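# Place the strawberry cake in the white basket

## Task

Get the strawberry cake inside the white basket without moving the basket or the other items much from where they started, then finish with neither robot (grippers, arms or wrist camera cables) in contact with any of those objects.

## Robot and tools

Robot. Two six-joint arms, left_arm and right_arm, each ending in a two-finger parallel gripper with a wrist camera. In the scene frame the left base sits at (-0.026, +0.301, 0) m and the right at (+0.053, -0.333, 0) m, both turned only slightly about z. Scene frame: origin at table-top height halfway between the two nominal bases, +x reaching out over the table, +y toward left_arm, +z up. Arm names do not match image left/right.

Gripper. The fingers point along the gripper's +z axis and separate along its y axis. end_effector_position (metres, scene frame) is the midpoint between the pads, roughly 1 cm short of the fingertips; end_effector_quat_wxyz is its orientation. Both can be wrong by a few centimetres, worse when the arm is stretched.

Row format (used by execute_actions and move). One flat list of 14 numbers, each within [-1, 1], always covering both arms: left waist, shoulder, elbow, wrist pitch, wrist yaw, wrist roll, left opening, then the same seven for the right arm. The six joint numbers are offsets, not poses: they are added to the arm's Joint targets as they stood when the action (or move) began, not to the previous row. Scale: 1.0 equals 2.224 rad for waist, shoulder and elbow, and 8.485 rad for wrist pitch, wrist yaw and wrist roll. The opening is absolute: +1 fully open (about 0.094 m between pads), -1 shut. Sending 0 for a joint re-commands its current target; to keep a gripper as it is, repeat its present opening (0 would half-close it).

Signs and ranges. Wrist yaw runs opposite to the URDF in everything you send and read. Stated ranges in rad (URDF signs): waist -2.618 to 3.054, shoulder 0.000 to 3.142, elbow 0.000 to 3.142, wrist pitch -1.571 to 1.571, wrist yaw -1.571 to 1.571, wrist roll -2.094 to 2.094. A request more than 0.059 rad beyond a range end refuses that action for both arms; if the first action fails this, the whole call is rejected. True ends may differ by up to 0.059 rad; the line "joint sent to its limit" reports a joint clamped at its end.

Tools.
execute_actions: actions is a list of actions; each action is a list of up to 15 rows, one row per 1/30 s step, and a shorter list repeats its final row until 15 steps (0.5 s) pass. An empty list just reports state and images. cameras picks images: omitted, null or ["all"] gives all; [] gives none. Names: cam_head_left, cam_head_right, cam_left_wrist, cam_right_wrist (each 672x504).
move: target is one 14-number row or a list of up to 15 rows; every row's offsets count from the same starting Joint targets, not from the row before. All joints travel together, so hands follow curves and ignore obstacles. speed (rad/s, 0.01 to 12.57, default 0.5) caps the joint with the longest way to go; one value or one per target. blend (rad) rounds corners between listed targets. opening_speed (0.2 or more, scale units per second) makes the fingers move gradually; use a low value when closing on the cake. blocking=false returns early while the move continues. The result adds a "move:" line such as done, off_target (resting over 0.035 rad from target), moving, held or fault, plus limits=held if steps were withheld. done does not mean no contact.
wait: seconds from 0 to 10; arms hold their last command.
stop: brakes a running move; needs room to slow down.
zoom_image: camera plus region [x0, y0, x1, y1] in pixels, top-left origin, at most 504 by 504, taken from that camera's latest image.
read_manual: section "licences" only; no motion.
finished_scene: scene is the current scene's number; ends the scene irreversibly.

Motion limits. Each step keeps a joint's target within 0.339 rad (waist, shoulder, elbow) or 2.2 rad (wrist joints) of its measured angle, and targets that would carry the gripper over 200 mm from where it is get scaled back, so big moves may need several actions; tiny turns might not begin. Joint targets in the result is the base for your next offsets.

Result lines. Joint positions and Joint velocities: per arm, six joints in the order above (rad, rad/s) then pad gap (m, m/s); "within noise" means the arm is still. Joint targets, Tool commands, grip_measured (opening on the command scale; reads slightly wide when empty and narrower than a squeezed part), grip_effort_nm (motor effort, negative closing; not a pad force, has offset and friction remainder). Joint torques follow joint order, include gravity, have offsets, and wrap at ±28 N m for the first three joints. "joint command not followed" means the clearance check altered targets. MOTOR HOT warns at 75 °C; OVER-TEMPERATURE FAULT at 90 °C folds that arm and idles it; at 100 °C it collapses.

Avoid. Dropping the cake, opening while it still moves, fast impacts, pressing hard on the basket or table, letting anything fall off the table, collisions or squeezing between the two arms, long holds with a stretched arm. Loose items may get nudged unexpectedly. To end a push, command targets back past the current positions. Finish by releasing the cake in the basket (open well above grip_measured) and withdrawing so no gripper or camera cable touches anything.

Each tool is called as name(argument=value, ...), one argument or row to a line, values as JSON.

## Session

execute_actions(
  actions=[],
)

Scene clock: 0.00 s.
left_arm: end_effector_position=(+0.3624, +0.3385, +0.1097) grip_measured=+1.000 grip_effort_nm=n/a end_effector_quat_wxyz=(+0.602, -0.087, +0.789, +0.082) | right_arm: end_effector_position=(+0.4660, -0.3439, +0.1193) grip_measured=+1.000 grip_effort_nm=n/a end_effector_quat_wxyz=(+0.600, +0.032, +0.799, -0.027)
Joint positions: left_arm=[-0.053 1.534 0.331 0.929 0.258 -0.047 0.094] | right_arm=[0.002 1.547 0.43 0.833 -0.094 0.022 0.094]
Joint velocities: within noise
Joint torques (N m): no reading
Motor temperatures (°C): left_arm=[24 29 26 27 23 21 25] | right_arm=[24 31 28 37 24 22 22]
Heat: left arm: 29 °C; right arm: 37 °C.
Joint targets: left_arm=[-0.053 1.528 0.336 0.925 0.259 -0.048] | right_arm=[0.002 1.544 0.433 0.822 -0.095 0.022]
Tool commands: left_gripper/opening=+1.0 right_gripper/opening=+1.0

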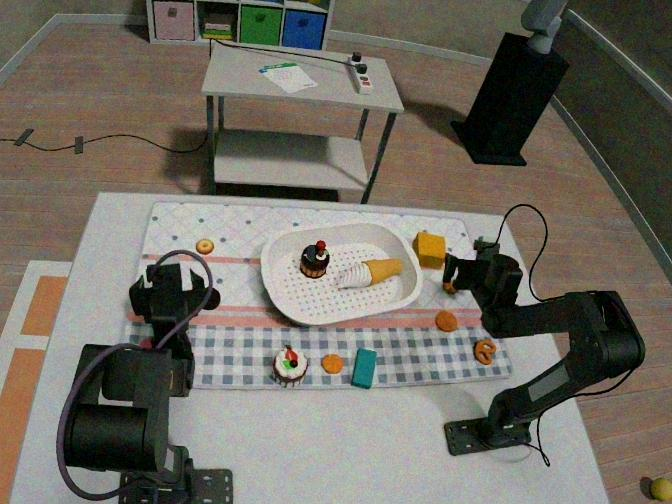

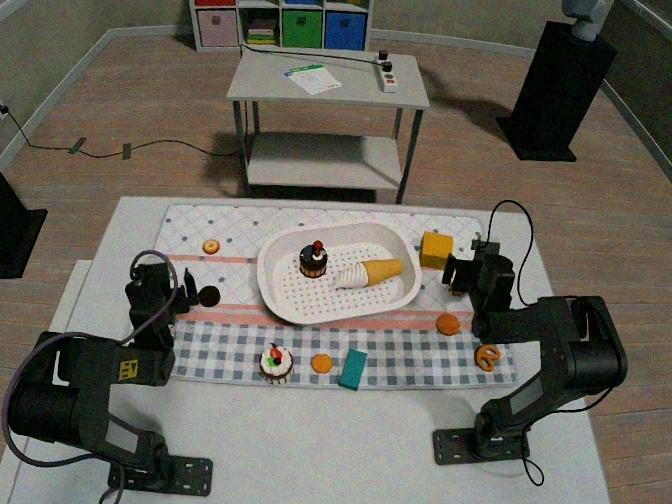

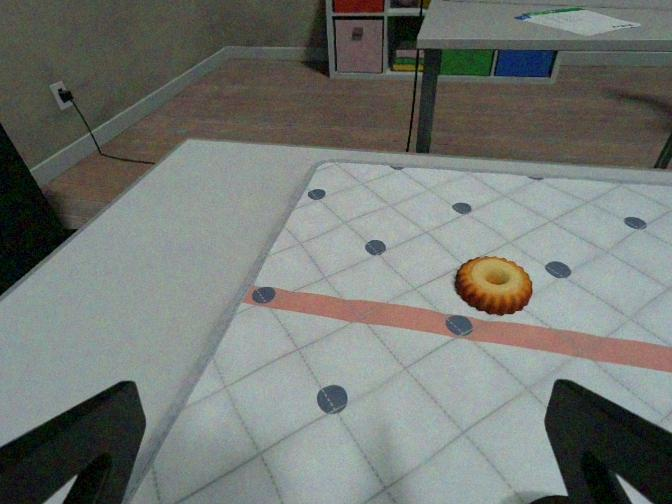

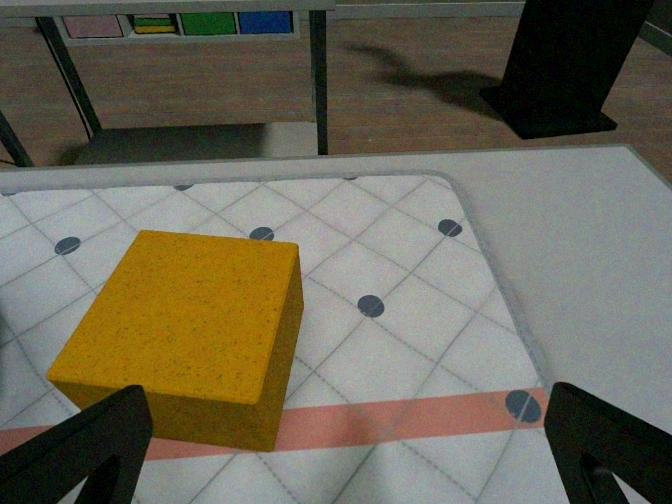

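move(
  target=[
    [0,0.086,0.616,-0.278,-0.0305,0.0057,1,0,0,0,0,0,0,1],
    [-0.305,0.086,0.616,-0.278,-0.0305,0.0057,1,0,0,0,0,0,0,1],
  ],
  blend=0.2,
  speed=1.2,
)

Scene clock: 39.50 s.
left_arm: end_effector_position=(+0.2291, +0.0845, +0.1849) grip_measured=+1.000 grip_effort_nm=-0.002 end_effector_quat_wxyz=(+0.059, +0.343, +0.937, -0.021) | right_arm: end_effector_position=(+0.4660, -0.3439, +0.1193) grip_measured=+1.000 grip_effort_nm=0.027 end_effector_quat_wxyz=(+0.600, +0.032, +0.799, -0.027)
Joint positions: left_arm=[-0.737 1.712 1.677 -1.411 0.001 -0.005 0.094] | right_arm=[0.002 1.547 0.43 0.833 -0.094 0.022 0.094]
Joint velocities: within noise
Joint torques (N m): left_arm=[0.49 -6.45 8.2 0.36 -0.01 0.08] | right_arm=[0.03 -4.94 6.99 1.54 -0.05 -0.01]
Motor temperatures (°C): left_arm=[24 29 27 35 23 21 24] | right_arm=[23 32 29 41 24 22 22]
Heat: left arm: 35 °C; right arm: 41 °C.
Joint targets: left_arm=[-0.732 1.720 1.706 -1.433 0.000 0.001] | right_arm=[0.002 1.544 0.433 0.822 -0.095 0.022]
move: done

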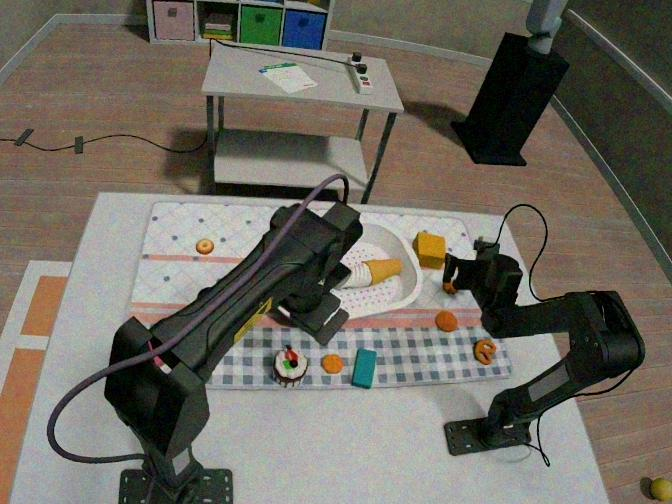

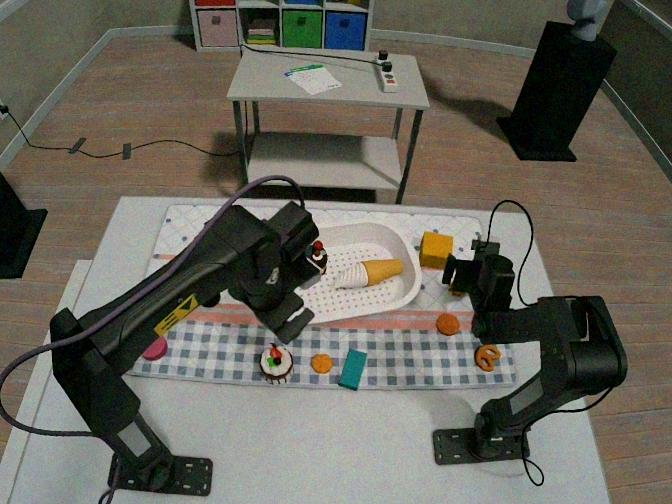

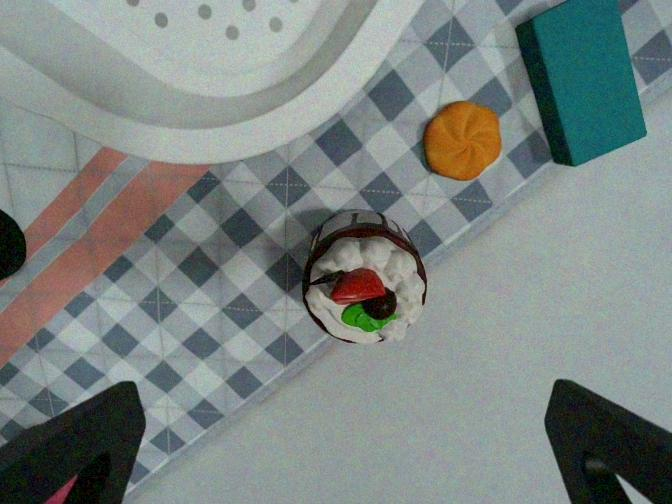

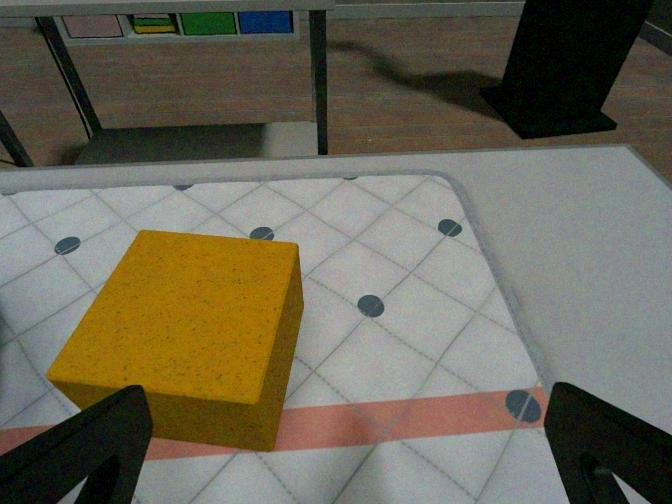

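move(
  target=[-0.0234,-0.0297,-0.1924,0.0364,0,0,1,0,0,0,0,0,0,1],
  speed=0.8,
  cameras=["cam_left_wrist","cam_head_right"],
)

Scene clock: 59.17 s.
left_arm: end_effector_position=(+0.2003, +0.0921, +0.0952) grip_measured=+1.000 grip_effort_nm=-0.002 end_effector_quat_wxyz=(+0.019, +0.363, +0.931, -0.007) | right_arm: end_effector_position=(+0.4660, -0.3439, +0.1193) grip_measured=+1.000 grip_effort_nm=0.027 end_effector_quat_wxyz=(+0.600, +0.032, +0.799, -0.027)
Joint positions: left_arm=[-0.779 1.681 1.291 -1.141 0.001 -0.005 0.094] | right_arm=[0.002 1.547 0.43 0.833 -0.094 0.022 0.094]
Joint velocities: within noise
Joint torques (N m): left_arm=[-0.49 -9.03 4.83 0.61 -0.01 0.08] | right_arm=[0.03 -4.94 7.01 1.54 -0.05 -0.01]
Motor temperatures (°C): left_arm=[24 30 28 30 23 21 24] | right_arm=[23 32 29 41 24 22 22]
Heat: left arm: 30 °C; right arm: 41 °C.
Joint targets: left_arm=[-0.784 1.654 1.279 -1.125 0.000 0.001] | right_arm=[0.002 1.544 0.433 0.822 -0.095 0.022]
move: done
Images, in order (width x height): cam_head_right 672x504, cam_left_wrist 672x504.

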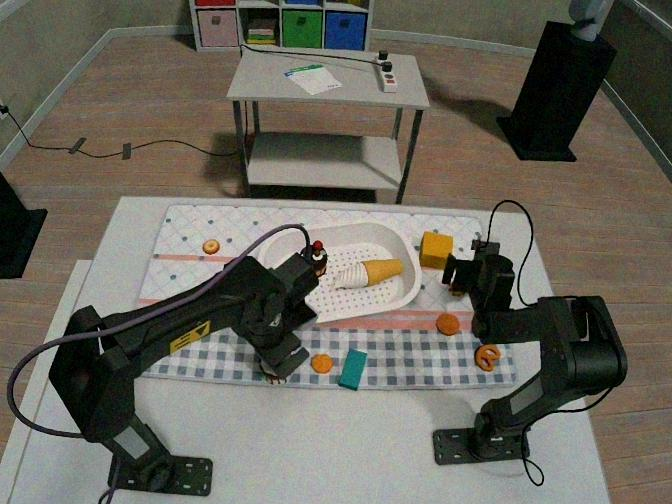

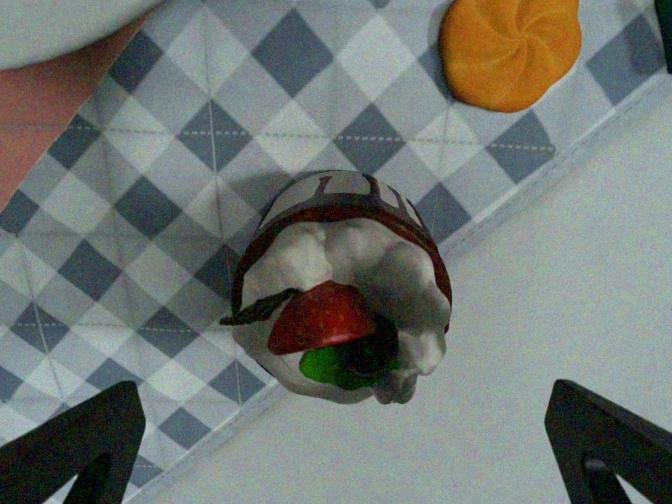

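move(
  target=[0.001,0.0472,-0.0688,0.0257,0,0,1,0,0,0,0,0,0,1],
  speed=0.4,
  cameras=["cam_left_wrist","cam_head_right"],
)

move(
  target=[0,0,0,0,0,0,0.44,0,0,0,0,0,0,1],
  opening_speed=0.6,
  cameras=["cam_left_wrist"],
)

Scene clock: 73.17 s.
left_arm: end_effector_position=(+0.2014, +0.0910, +0.0375) grip_measured=+1.000 grip_effort_nm=0.002 end_effector_quat_wxyz=(+0.014, +0.363, +0.932, -0.005) | right_arm: end_effector_position=(+0.4660, -0.3439, +0.1193) grip_measured=+1.000 grip_effort_nm=0.027 end_effector_quat_wxyz=(+0.600, +0.032, +0.799, -0.027)
Joint positions: left_arm=[-0.779 1.752 1.137 -0.925 0.001 -0.005 0.094] | right_arm=[0.002 1.547 0.43 0.833 -0.094 0.022 0.094]
Joint velocities: within noise
Joint torques (N m): left_arm=[-0.25 -6.57 4.6 0.62 0 0.07] | right_arm=[0.02 -4.94 6.99 1.54 -0.05 -0.01]
Motor temperatures (°C): left_arm=[24 30 27 29 23 21 24] | right_arm=[23 32 29 41 24 22 21]
Heat: left arm: 30 °C; right arm: 41 °C.
Joint targets: left_arm=[-0.782 1.759 1.126 -0.907 0.000 0.001] | right_arm=[0.002 1.544 0.433 0.822 -0.095 0.022]
move: done
Images, in order (width x height): cam_head_right 672x504, cam_left_wrist 672x504.

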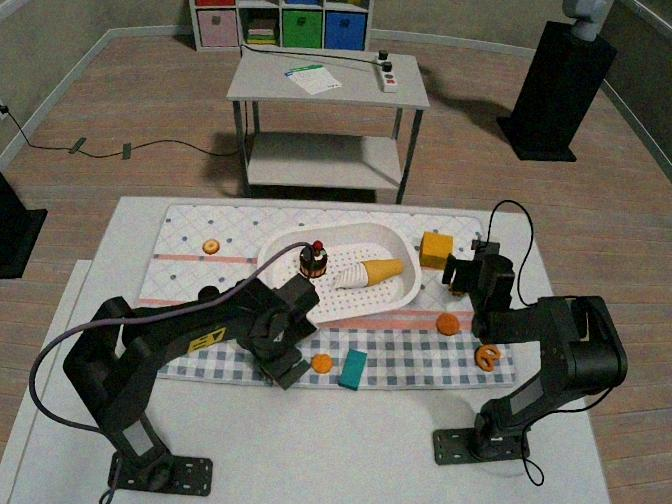

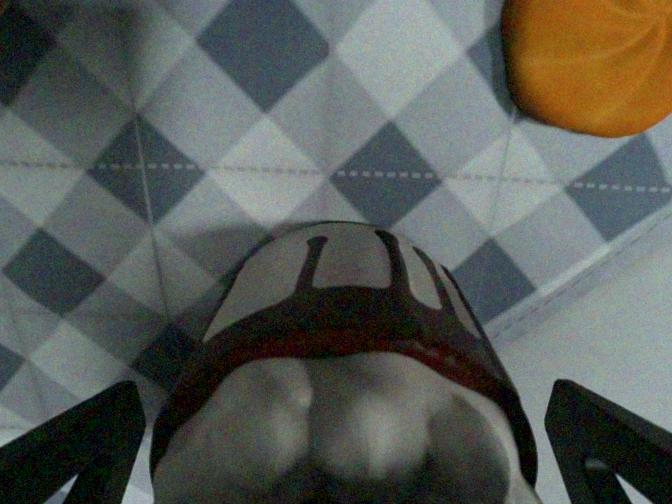

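Scene clock: 74.30 s.
left_arm: end_effector_position=(+0.2016, +0.0909, +0.0375) grip_measured=+0.443 grip_effort_nm=-0.134 end_effector_quat_wxyz=(+0.015, +0.363, +0.932, -0.005) | right_arm: end_effector_position=(+0.4660, -0.3439, +0.1193) grip_measured=+1.000 grip_effort_nm=0.032 end_effector_quat_wxyz=(+0.600, +0.032, +0.799, -0.027)
Joint positions: left_arm=[-0.779 1.752 1.137 -0.924 0.002 -0.005 0.068] | right_arm=[0.002 1.547 0.43 0.833 -0.094 0.022 0.094]
Joint velocities: within noise
Joint torques (N m): left_arm=[-0.29 -6.61 4.62 0.59 -0.01 0.09] | right_arm=[0.03 -4.94 7.01 1.54 -0.05 -0.01]
Motor temperatures (°C): left_arm=[24 30 27 28 23 21 24] | right_arm=[23 32 29 41 24 22 21]
Heat: left arm: 30 °C; right arm: 41 °C.
Joint targets: left_arm=[-0.782 1.759 1.126 -0.906 0.000 0.001] | right_arm=[0.002 1.544 0.433 0.822 -0.095 0.022]
move: done
Images, in order (width x height): cam_left_wrist 672x504.

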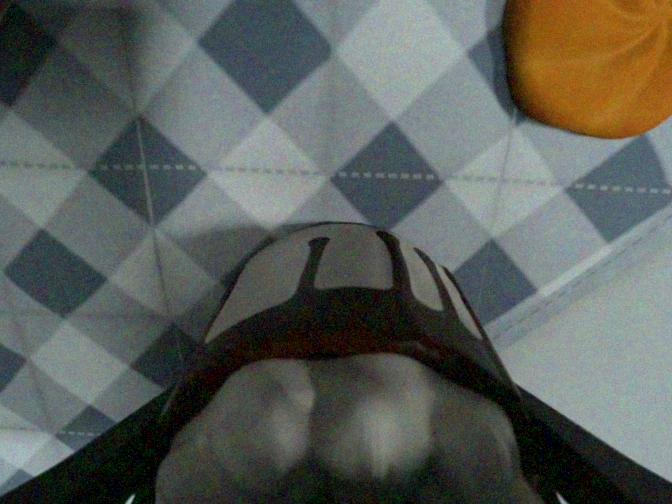

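move(
  target=[0,0,0,0,0,0,0.25,0,0,0,0,0,0,1],
  opening_speed=0.4,
  cameras=["cam_left_wrist"],
)

move(
  target=[0,0,0,0,0,0,0.12,0,0,0,0,0,0,1],
  opening_speed=0.4,
  cameras=["cam_left_wrist"],
)

Scene clock: 79.93 s.
left_arm: end_effector_position=(+0.2016, +0.0909, +0.0375) grip_measured=+0.400 grip_effort_nm=-1.023 end_effector_quat_wxyz=(+0.015, +0.363, +0.932, -0.005) | right_arm: end_effector_position=(+0.4660, -0.3439, +0.1193) grip_measured=+1.000 grip_effort_nm=0.032 end_effector_quat_wxyz=(+0.600, +0.032, +0.799, -0.027)
Joint positions: left_arm=[-0.779 1.752 1.137 -0.924 0.002 -0.005 0.066] | right_arm=[0.002 1.547 0.43 0.833 -0.094 0.022 0.094]
Joint velocities: within noise
Joint torques (N m): left_arm=[-0.27 -6.58 4.6 0.58 -0.01 0.09] | right_arm=[0.03 -4.94 7.02 1.55 -0.05 0]
Motor temperatures (°C): left_arm=[24 30 27 28 23 20 24] | right_arm=[23 32 29 41 24 22 21]
Heat: left arm: 30 °C; right arm: 41 °C.
Joint targets: left_arm=[-0.782 1.759 1.126 -0.906 0.000 0.001] | right_arm=[0.002 1.544 0.433 0.822 -0.095 0.022]
move: done
Images, in order (width x height): cam_left_wrist 672x504.

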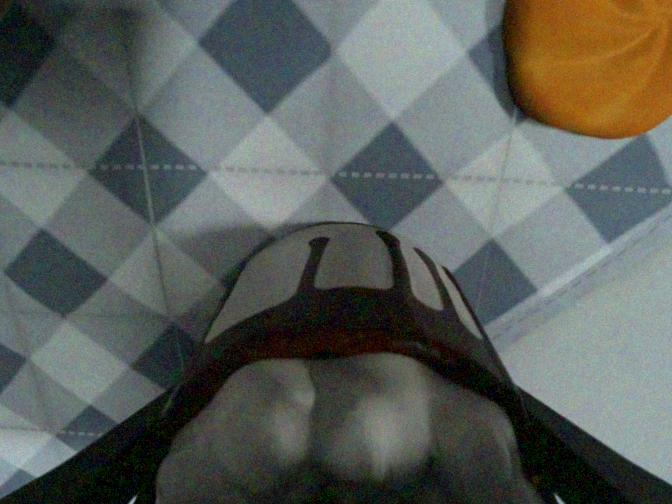

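Scene clock: 80.47 s.
left_arm: end_effector_position=(+0.2016, +0.0909, +0.0375) grip_measured=+0.400 grip_effort_nm=-1.028 end_effector_quat_wxyz=(+0.015, +0.363, +0.932, -0.005) | right_arm: end_effector_position=(+0.4660, -0.3439, +0.1193) grip_measured=+1.000 grip_effort_nm=0.032 end_effector_quat_wxyz=(+0.600, +0.032, +0.799, -0.027)
Joint positions: left_arm=[-0.779 1.752 1.137 -0.924 0.002 -0.005 0.066] | right_arm=[0.002 1.547 0.43 0.833 -0.094 0.022 0.094]
Joint velocities: within noise
Joint torques (N m): left_arm=[-0.28 -6.57 4.6 0.59 -0.01 0.08] | right_arm=[0.03 -4.94 7.02 1.54 -0.05 -0.01]
Motor temperatures (°C): left_arm=[24 30 27 28 23 20 24] | right_arm=[23 32 29 41 24 22 21]
Heat: left arm: 30 °C; right arm: 41 °C.
Joint targets: left_arm=[-0.782 1.759 1.126 -0.906 0.000 0.001] | right_arm=[0.002 1.544 0.433 0.822 -0.095 0.022]
move: done
Images, in order (width x height): cam_left_wrist 672x504.

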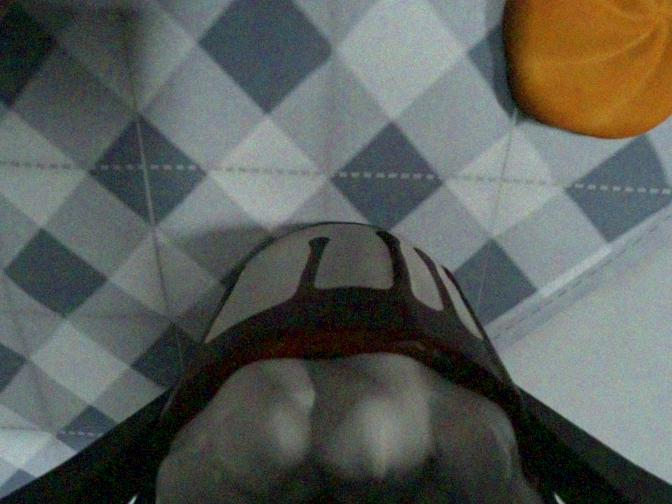

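move(
  target=[
    [0,-0.0463,0.195,-0.0587,0,0,0.25,0,0,0,0,0,0,1],
    [0.0872,0.1959,0.5207,-0.0688,0,0,0.25,0,0,0,0,0,0,1],
  ],
  speed=0.6,
  blend=0.1,
)

Scene clock: 105.33 s.
left_arm: end_effector_position=(+0.3591, +0.0621, +0.1659) grip_measured=+0.400 grip_effort_nm=-1.028 end_effector_quat_wxyz=(+0.081, +0.272, +0.959, -0.023) | right_arm: end_effector_position=(+0.4660, -0.3439, +0.1193) grip_measured=+1.000 grip_effort_nm=0.027 end_effector_quat_wxyz=(+0.600, +0.032, +0.799, -0.027)
Joint positions: left_arm=[-0.588 2.183 2.25 -1.47 0.001 -0.005 0.066] | right_arm=[0.002 1.547 0.43 0.833 -0.094 0.022 0.094]
Joint velocities: within noise
Joint torques (N m): left_arm=[0.02 -10.22 8.5 0.49 -0.01 0.08] | right_arm=[0.03 -4.96 6.99 1.55 -0.05 0]
Motor temperatures (°C): left_arm=[24 30 28 27 23 20 25] | right_arm=[23 31 28 41 24 22 21]
Heat: left arm: 30 °C; right arm: 41 °C.
Joint targets: left_arm=[-0.587 2.195 2.284 -1.490 0.000 0.001] | right_arm=[0.002 1.544 0.433 0.822 -0.095 0.022]
move: done

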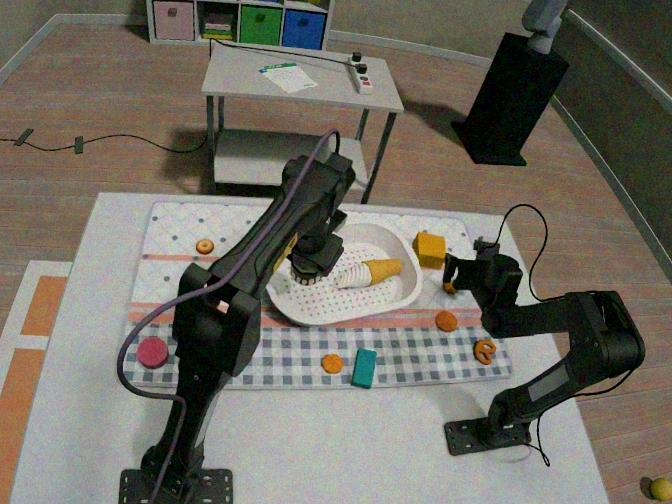

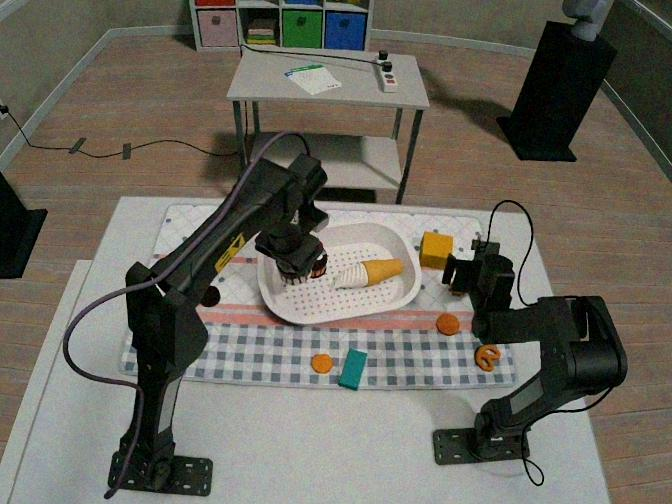

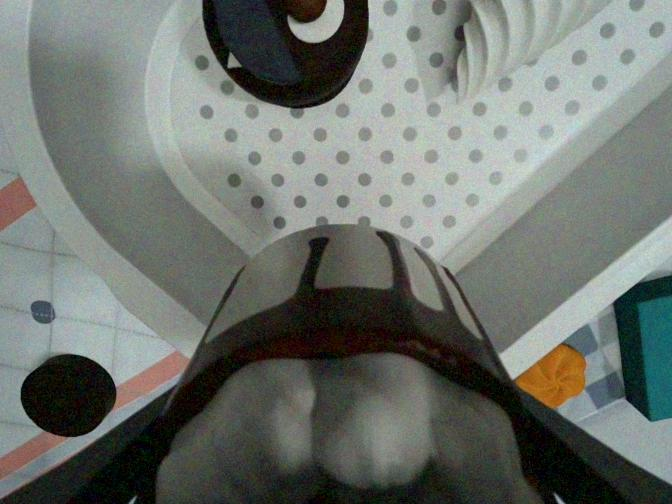

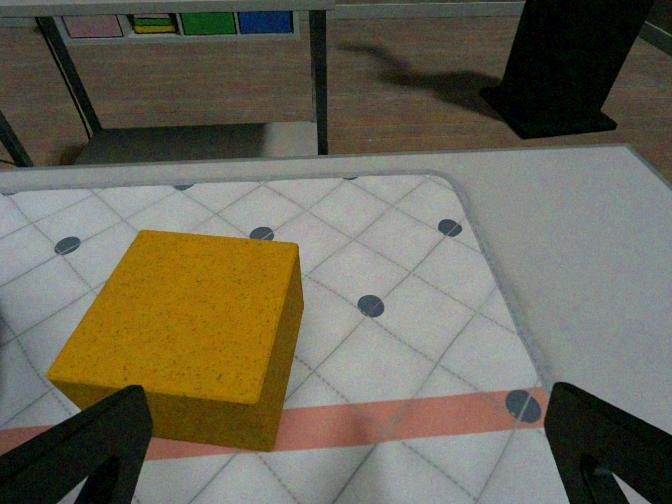

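move(
  target=[
    [-0.0072,0.0326,-0.0773,0.0348,0,0,0.25,0,0,0,0,0,0,1],
    [-0.0072,0.1324,0.0201,0.0164,0,0,0.25,0,0,0,0,0,0,1],
  ],
  speed=0.4,
  blend=0.05,
)

Scene clock: 122.00 s.
left_arm: end_effector_position=(+0.3911, +0.0362, +0.0506) grip_measured=+0.400 grip_effort_nm=-1.028 end_effector_quat_wxyz=(+0.031, +0.278, +0.960, -0.008) | right_arm: end_effector_position=(+0.4660, -0.3439, +0.1193) grip_measured=+1.000 grip_effort_nm=0.032 end_effector_quat_wxyz=(+0.600, +0.032, +0.799, -0.027)
Joint positions: left_arm=[-0.598 2.471 2.295 -1.33 0.001 -0.005 0.066] | right_arm=[0.002 1.547 0.43 0.833 -0.094 0.022 0.094]
Joint velocities: within noise
Joint torques (N m): left_arm=[-0.51 -11.86 8.61 0.24 0 0.08] | right_arm=[0.03 -4.96 7.01 1.54 -0.05 -0.01]
Motor temperatures (°C): left_arm=[24 33 28 26 23 20 25] | right_arm=[23 31 28 41 24 21 21]
Heat: left arm: 33 °C; right arm: 41 °C.
Joint targets: left_arm=[-0.604 2.489 2.328 -1.351 0.000 0.001] | right_arm=[0.002 1.544 0.433 0.822 -0.095 0.022]
move: done

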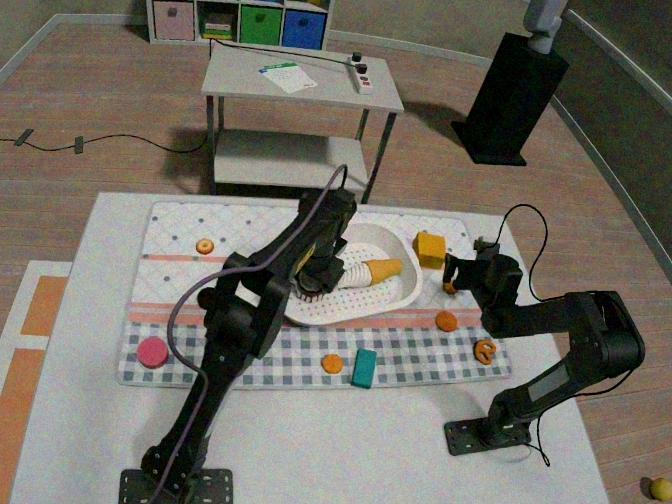

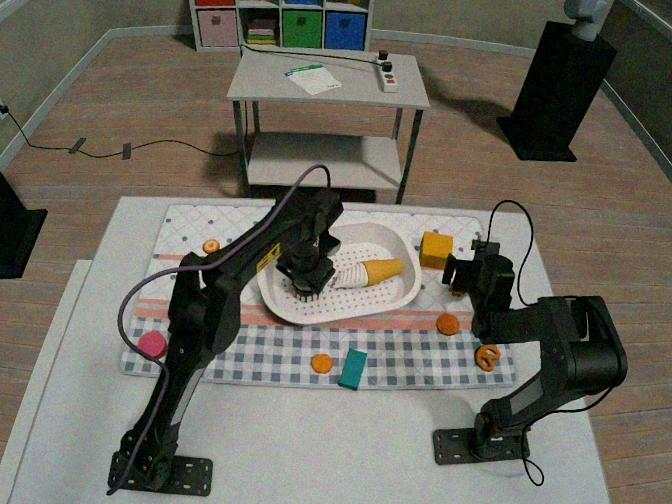

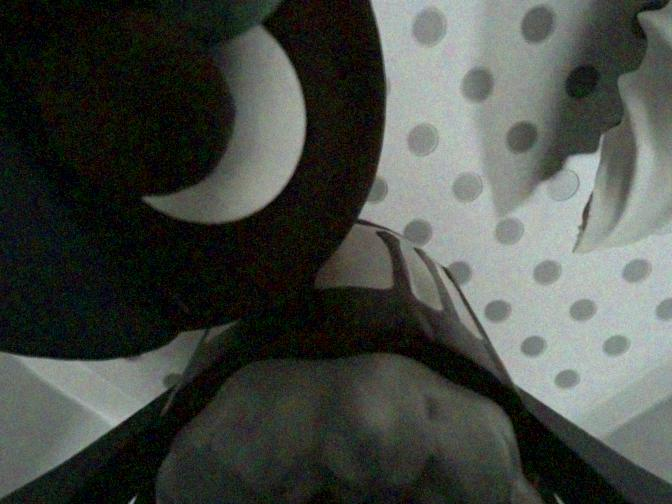

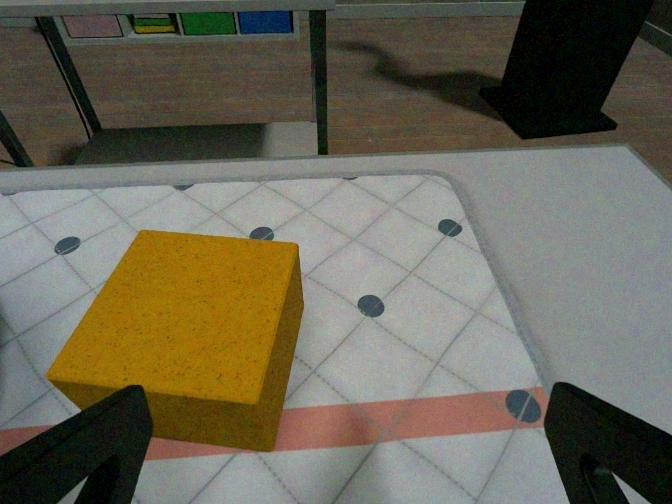

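move(
  target=[
    [-0.0054,0,0,0,0,0,0.25,0,0,0,0,0,0,1],
    [-0.0054,0.0225,0.0175,-0.0032,0,0,0.25,0,0,0,0,0,0,1],
  ],
  speed=0.15,
)

Scene clock: 134.37 s.
left_arm: end_effector_position=(+0.3889, +0.0306, +0.0485) grip_measured=+0.400 grip_effort_nm=-1.033 end_effector_quat_wxyz=(+0.024, +0.284, +0.959, -0.006) | right_arm: end_effector_position=(+0.4660, -0.3439, +0.1193) grip_measured=+1.000 grip_effort_nm=0.032 end_effector_quat_wxyz=(+0.600, +0.032, +0.799, -0.027)
Joint positions: left_arm=[-0.611 2.503 2.345 -1.363 0.003 -0.004 0.066] | right_arm=[0.002 1.547 0.43 0.833 -0.094 0.022 0.094]
Joint velocities: within noise
Joint torques (N m): left_arm=[-0.47 -10.55 7.66 0.29 -0.03 0.08] | right_arm=[0.03 -4.94 6.99 1.55 -0.05 -0.01]
Motor temperatures (°C): left_arm=[24 33 28 26 23 20 26] | right_arm=[23 31 28 42 24 21 21]
Heat: left arm: 33 °C; right arm: 42 °C.
Joint targets: left_arm=[-0.615 2.539 2.367 -1.378 0.000 0.001] | right_arm=[0.002 1.544 0.433 0.822 -0.095 0.022]
move: off_target (left_arm); left_arm: the shoulder is farthest, 0.036 rad from its target

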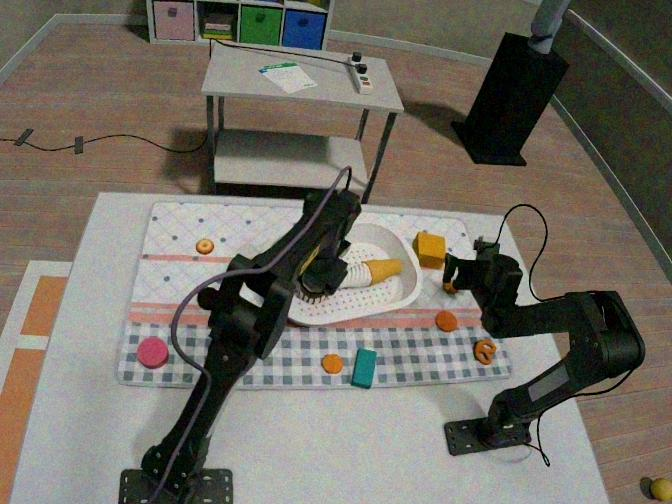

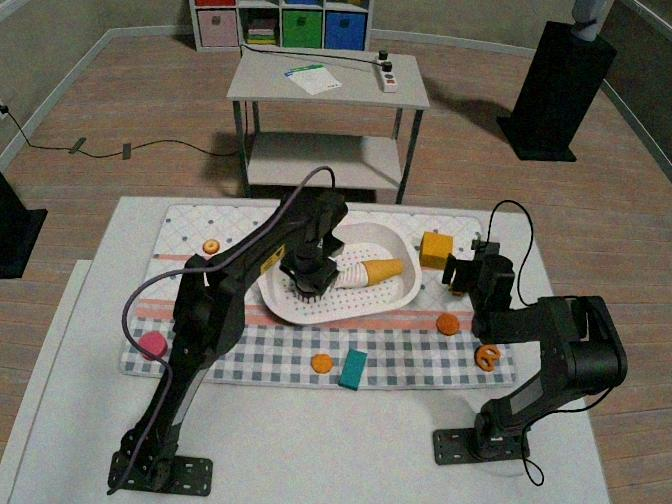

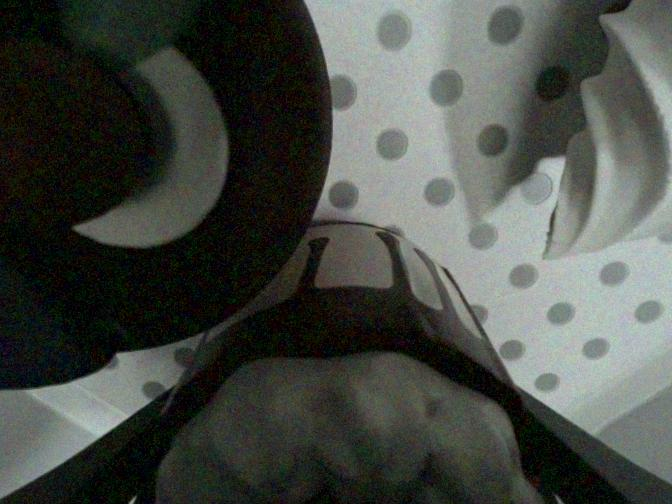

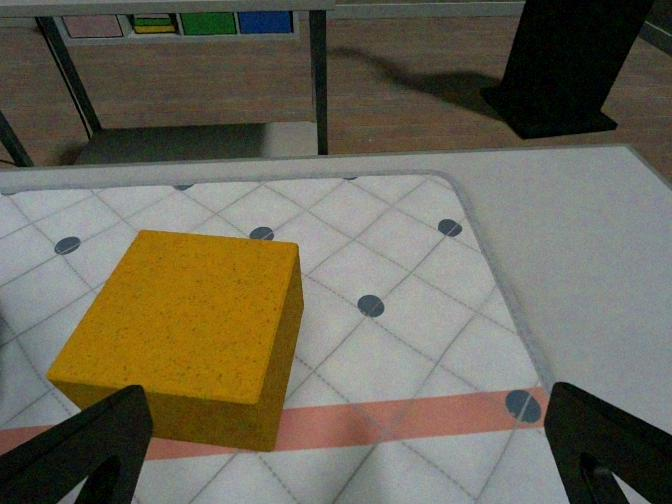

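move(
  target=[0,0,0,0,0,0,0.65,0,0,0,0,0,0,1],
  opening_speed=0.5,
  cameras=["cam_left_wrist"],
)

move(
  target=[
    [0,-0.122,-0.1147,0.0216,0,0,0.65,0,0,0,0,0,0,1],
    [0,-0.1547,-0.0373,-0.0132,0,0,0.65,0,0,0,0,0,0,1],
  ],
  speed=0.4,
  blend=0.05,
)

Scene clock: 144.97 s.
left_arm: end_effector_position=(+0.3878, +0.0313, +0.0407) grip_measured=+0.648 grip_effort_nm=0.110 end_effector_quat_wxyz=(+0.016, +0.284, +0.959, -0.003) | right_arm: end_effector_position=(+0.4660, -0.3439, +0.1193) grip_measured=+1.000 grip_effort_nm=0.032 end_effector_quat_wxyz=(+0.600, +0.032, +0.799, -0.027)
Joint positions: left_arm=[-0.611 2.52 2.345 -1.363 0.003 -0.004 0.077] | right_arm=[0.002 1.547 0.43 0.833 -0.094 0.022 0.094]
Joint velocities: within noise
Joint torques (N m): left_arm=[-0.49 -11.92 7.57 0.24 -0.01 0.08] | right_arm=[0.03 -4.96 7.01 1.54 -0.05 0]
Motor temperatures (°C): left_arm=[23 34 28 26 23 20 26] | right_arm=[23 31 28 42 23 21 21]
Heat: left arm: 34 °C; right arm: 42 °C.
Joint targets: left_arm=[-0.615 2.539 2.367 -1.378 0.000 0.001] | right_arm=[0.002 1.544 0.433 0.822 -0.095 0.022]
move: done
Images, in order (width x height): cam_left_wrist 672x504.

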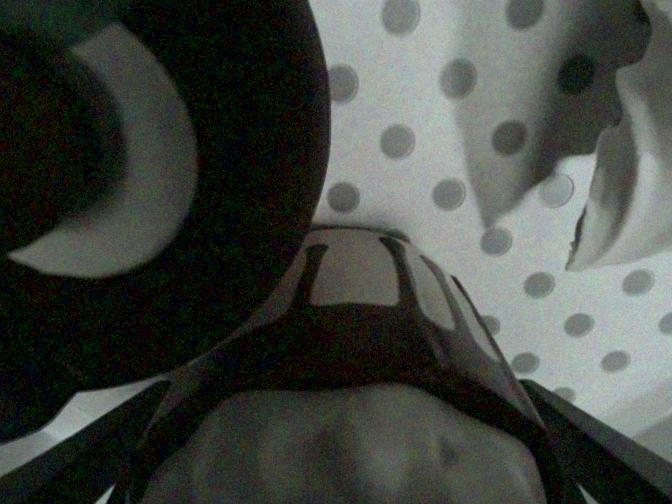

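Scene clock: 147.10 s.
left_arm: end_effector_position=(+0.3569, +0.0516, +0.1521) grip_measured=+0.648 grip_effort_nm=0.115 end_effector_quat_wxyz=(+0.068, +0.283, +0.956, -0.019) | right_arm: end_effector_position=(+0.4660, -0.3439, +0.1193) grip_measured=+1.000 grip_effort_nm=0.032 end_effector_quat_wxyz=(+0.600, +0.032, +0.799, -0.027)
Joint positions: left_arm=[-0.611 2.221 2.259 -1.468 0.003 -0.004 0.077] | right_arm=[0.002 1.547 0.43 0.833 -0.094 0.022 0.094]
Joint velocities: within noise
Joint torques (N m): left_arm=[-0.44 -13.75 7.75 0.39 -0.02 0.08] | right_arm=[0.05 -4.94 7.01 1.54 -0.05 -0.01]
Motor temperatures (°C): left_arm=[23 35 28 26 23 20 25] | right_arm=[23 31 28 42 23 21 21]
Heat: left arm: 35 °C; right arm: 42 °C.
Joint targets: left_arm=[-0.615 2.195 2.284 -1.490 0.000 0.001] | right_arm=[0.002 1.544 0.433 0.822 -0.095 0.022]
move: done

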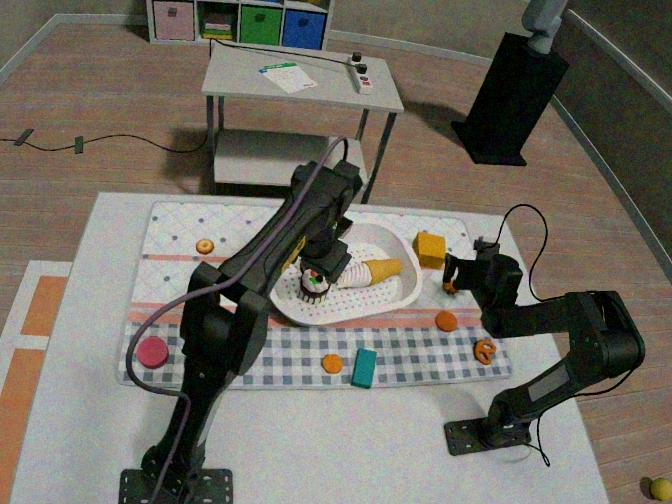

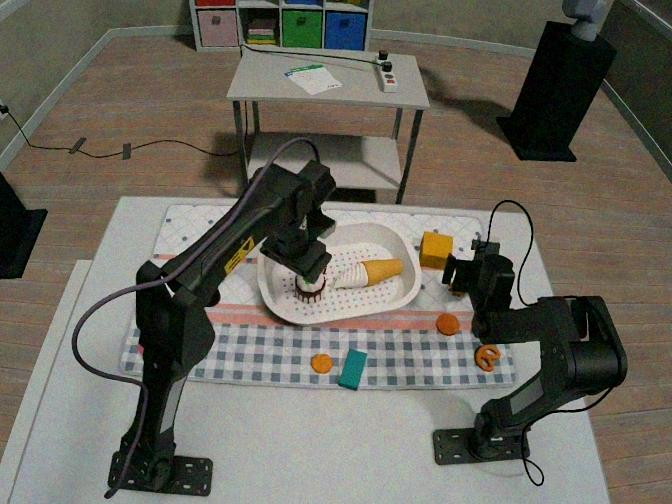

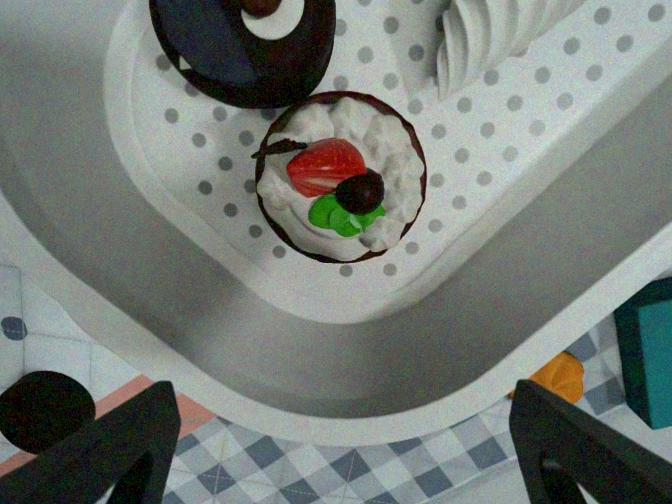

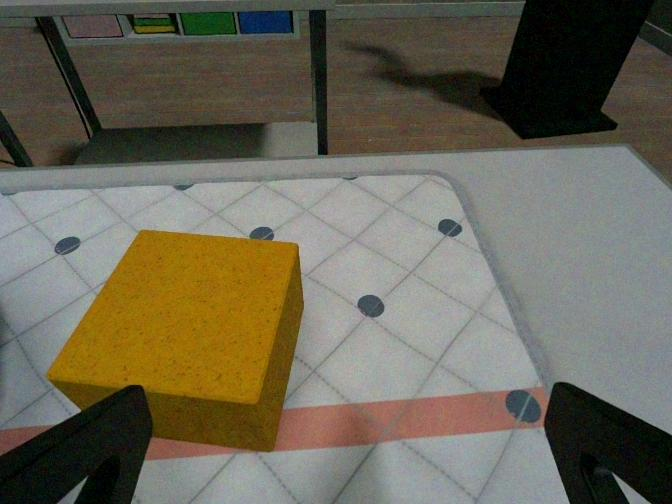

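finished_scene(
  scene=1,
)

The scene is finished: the task was done.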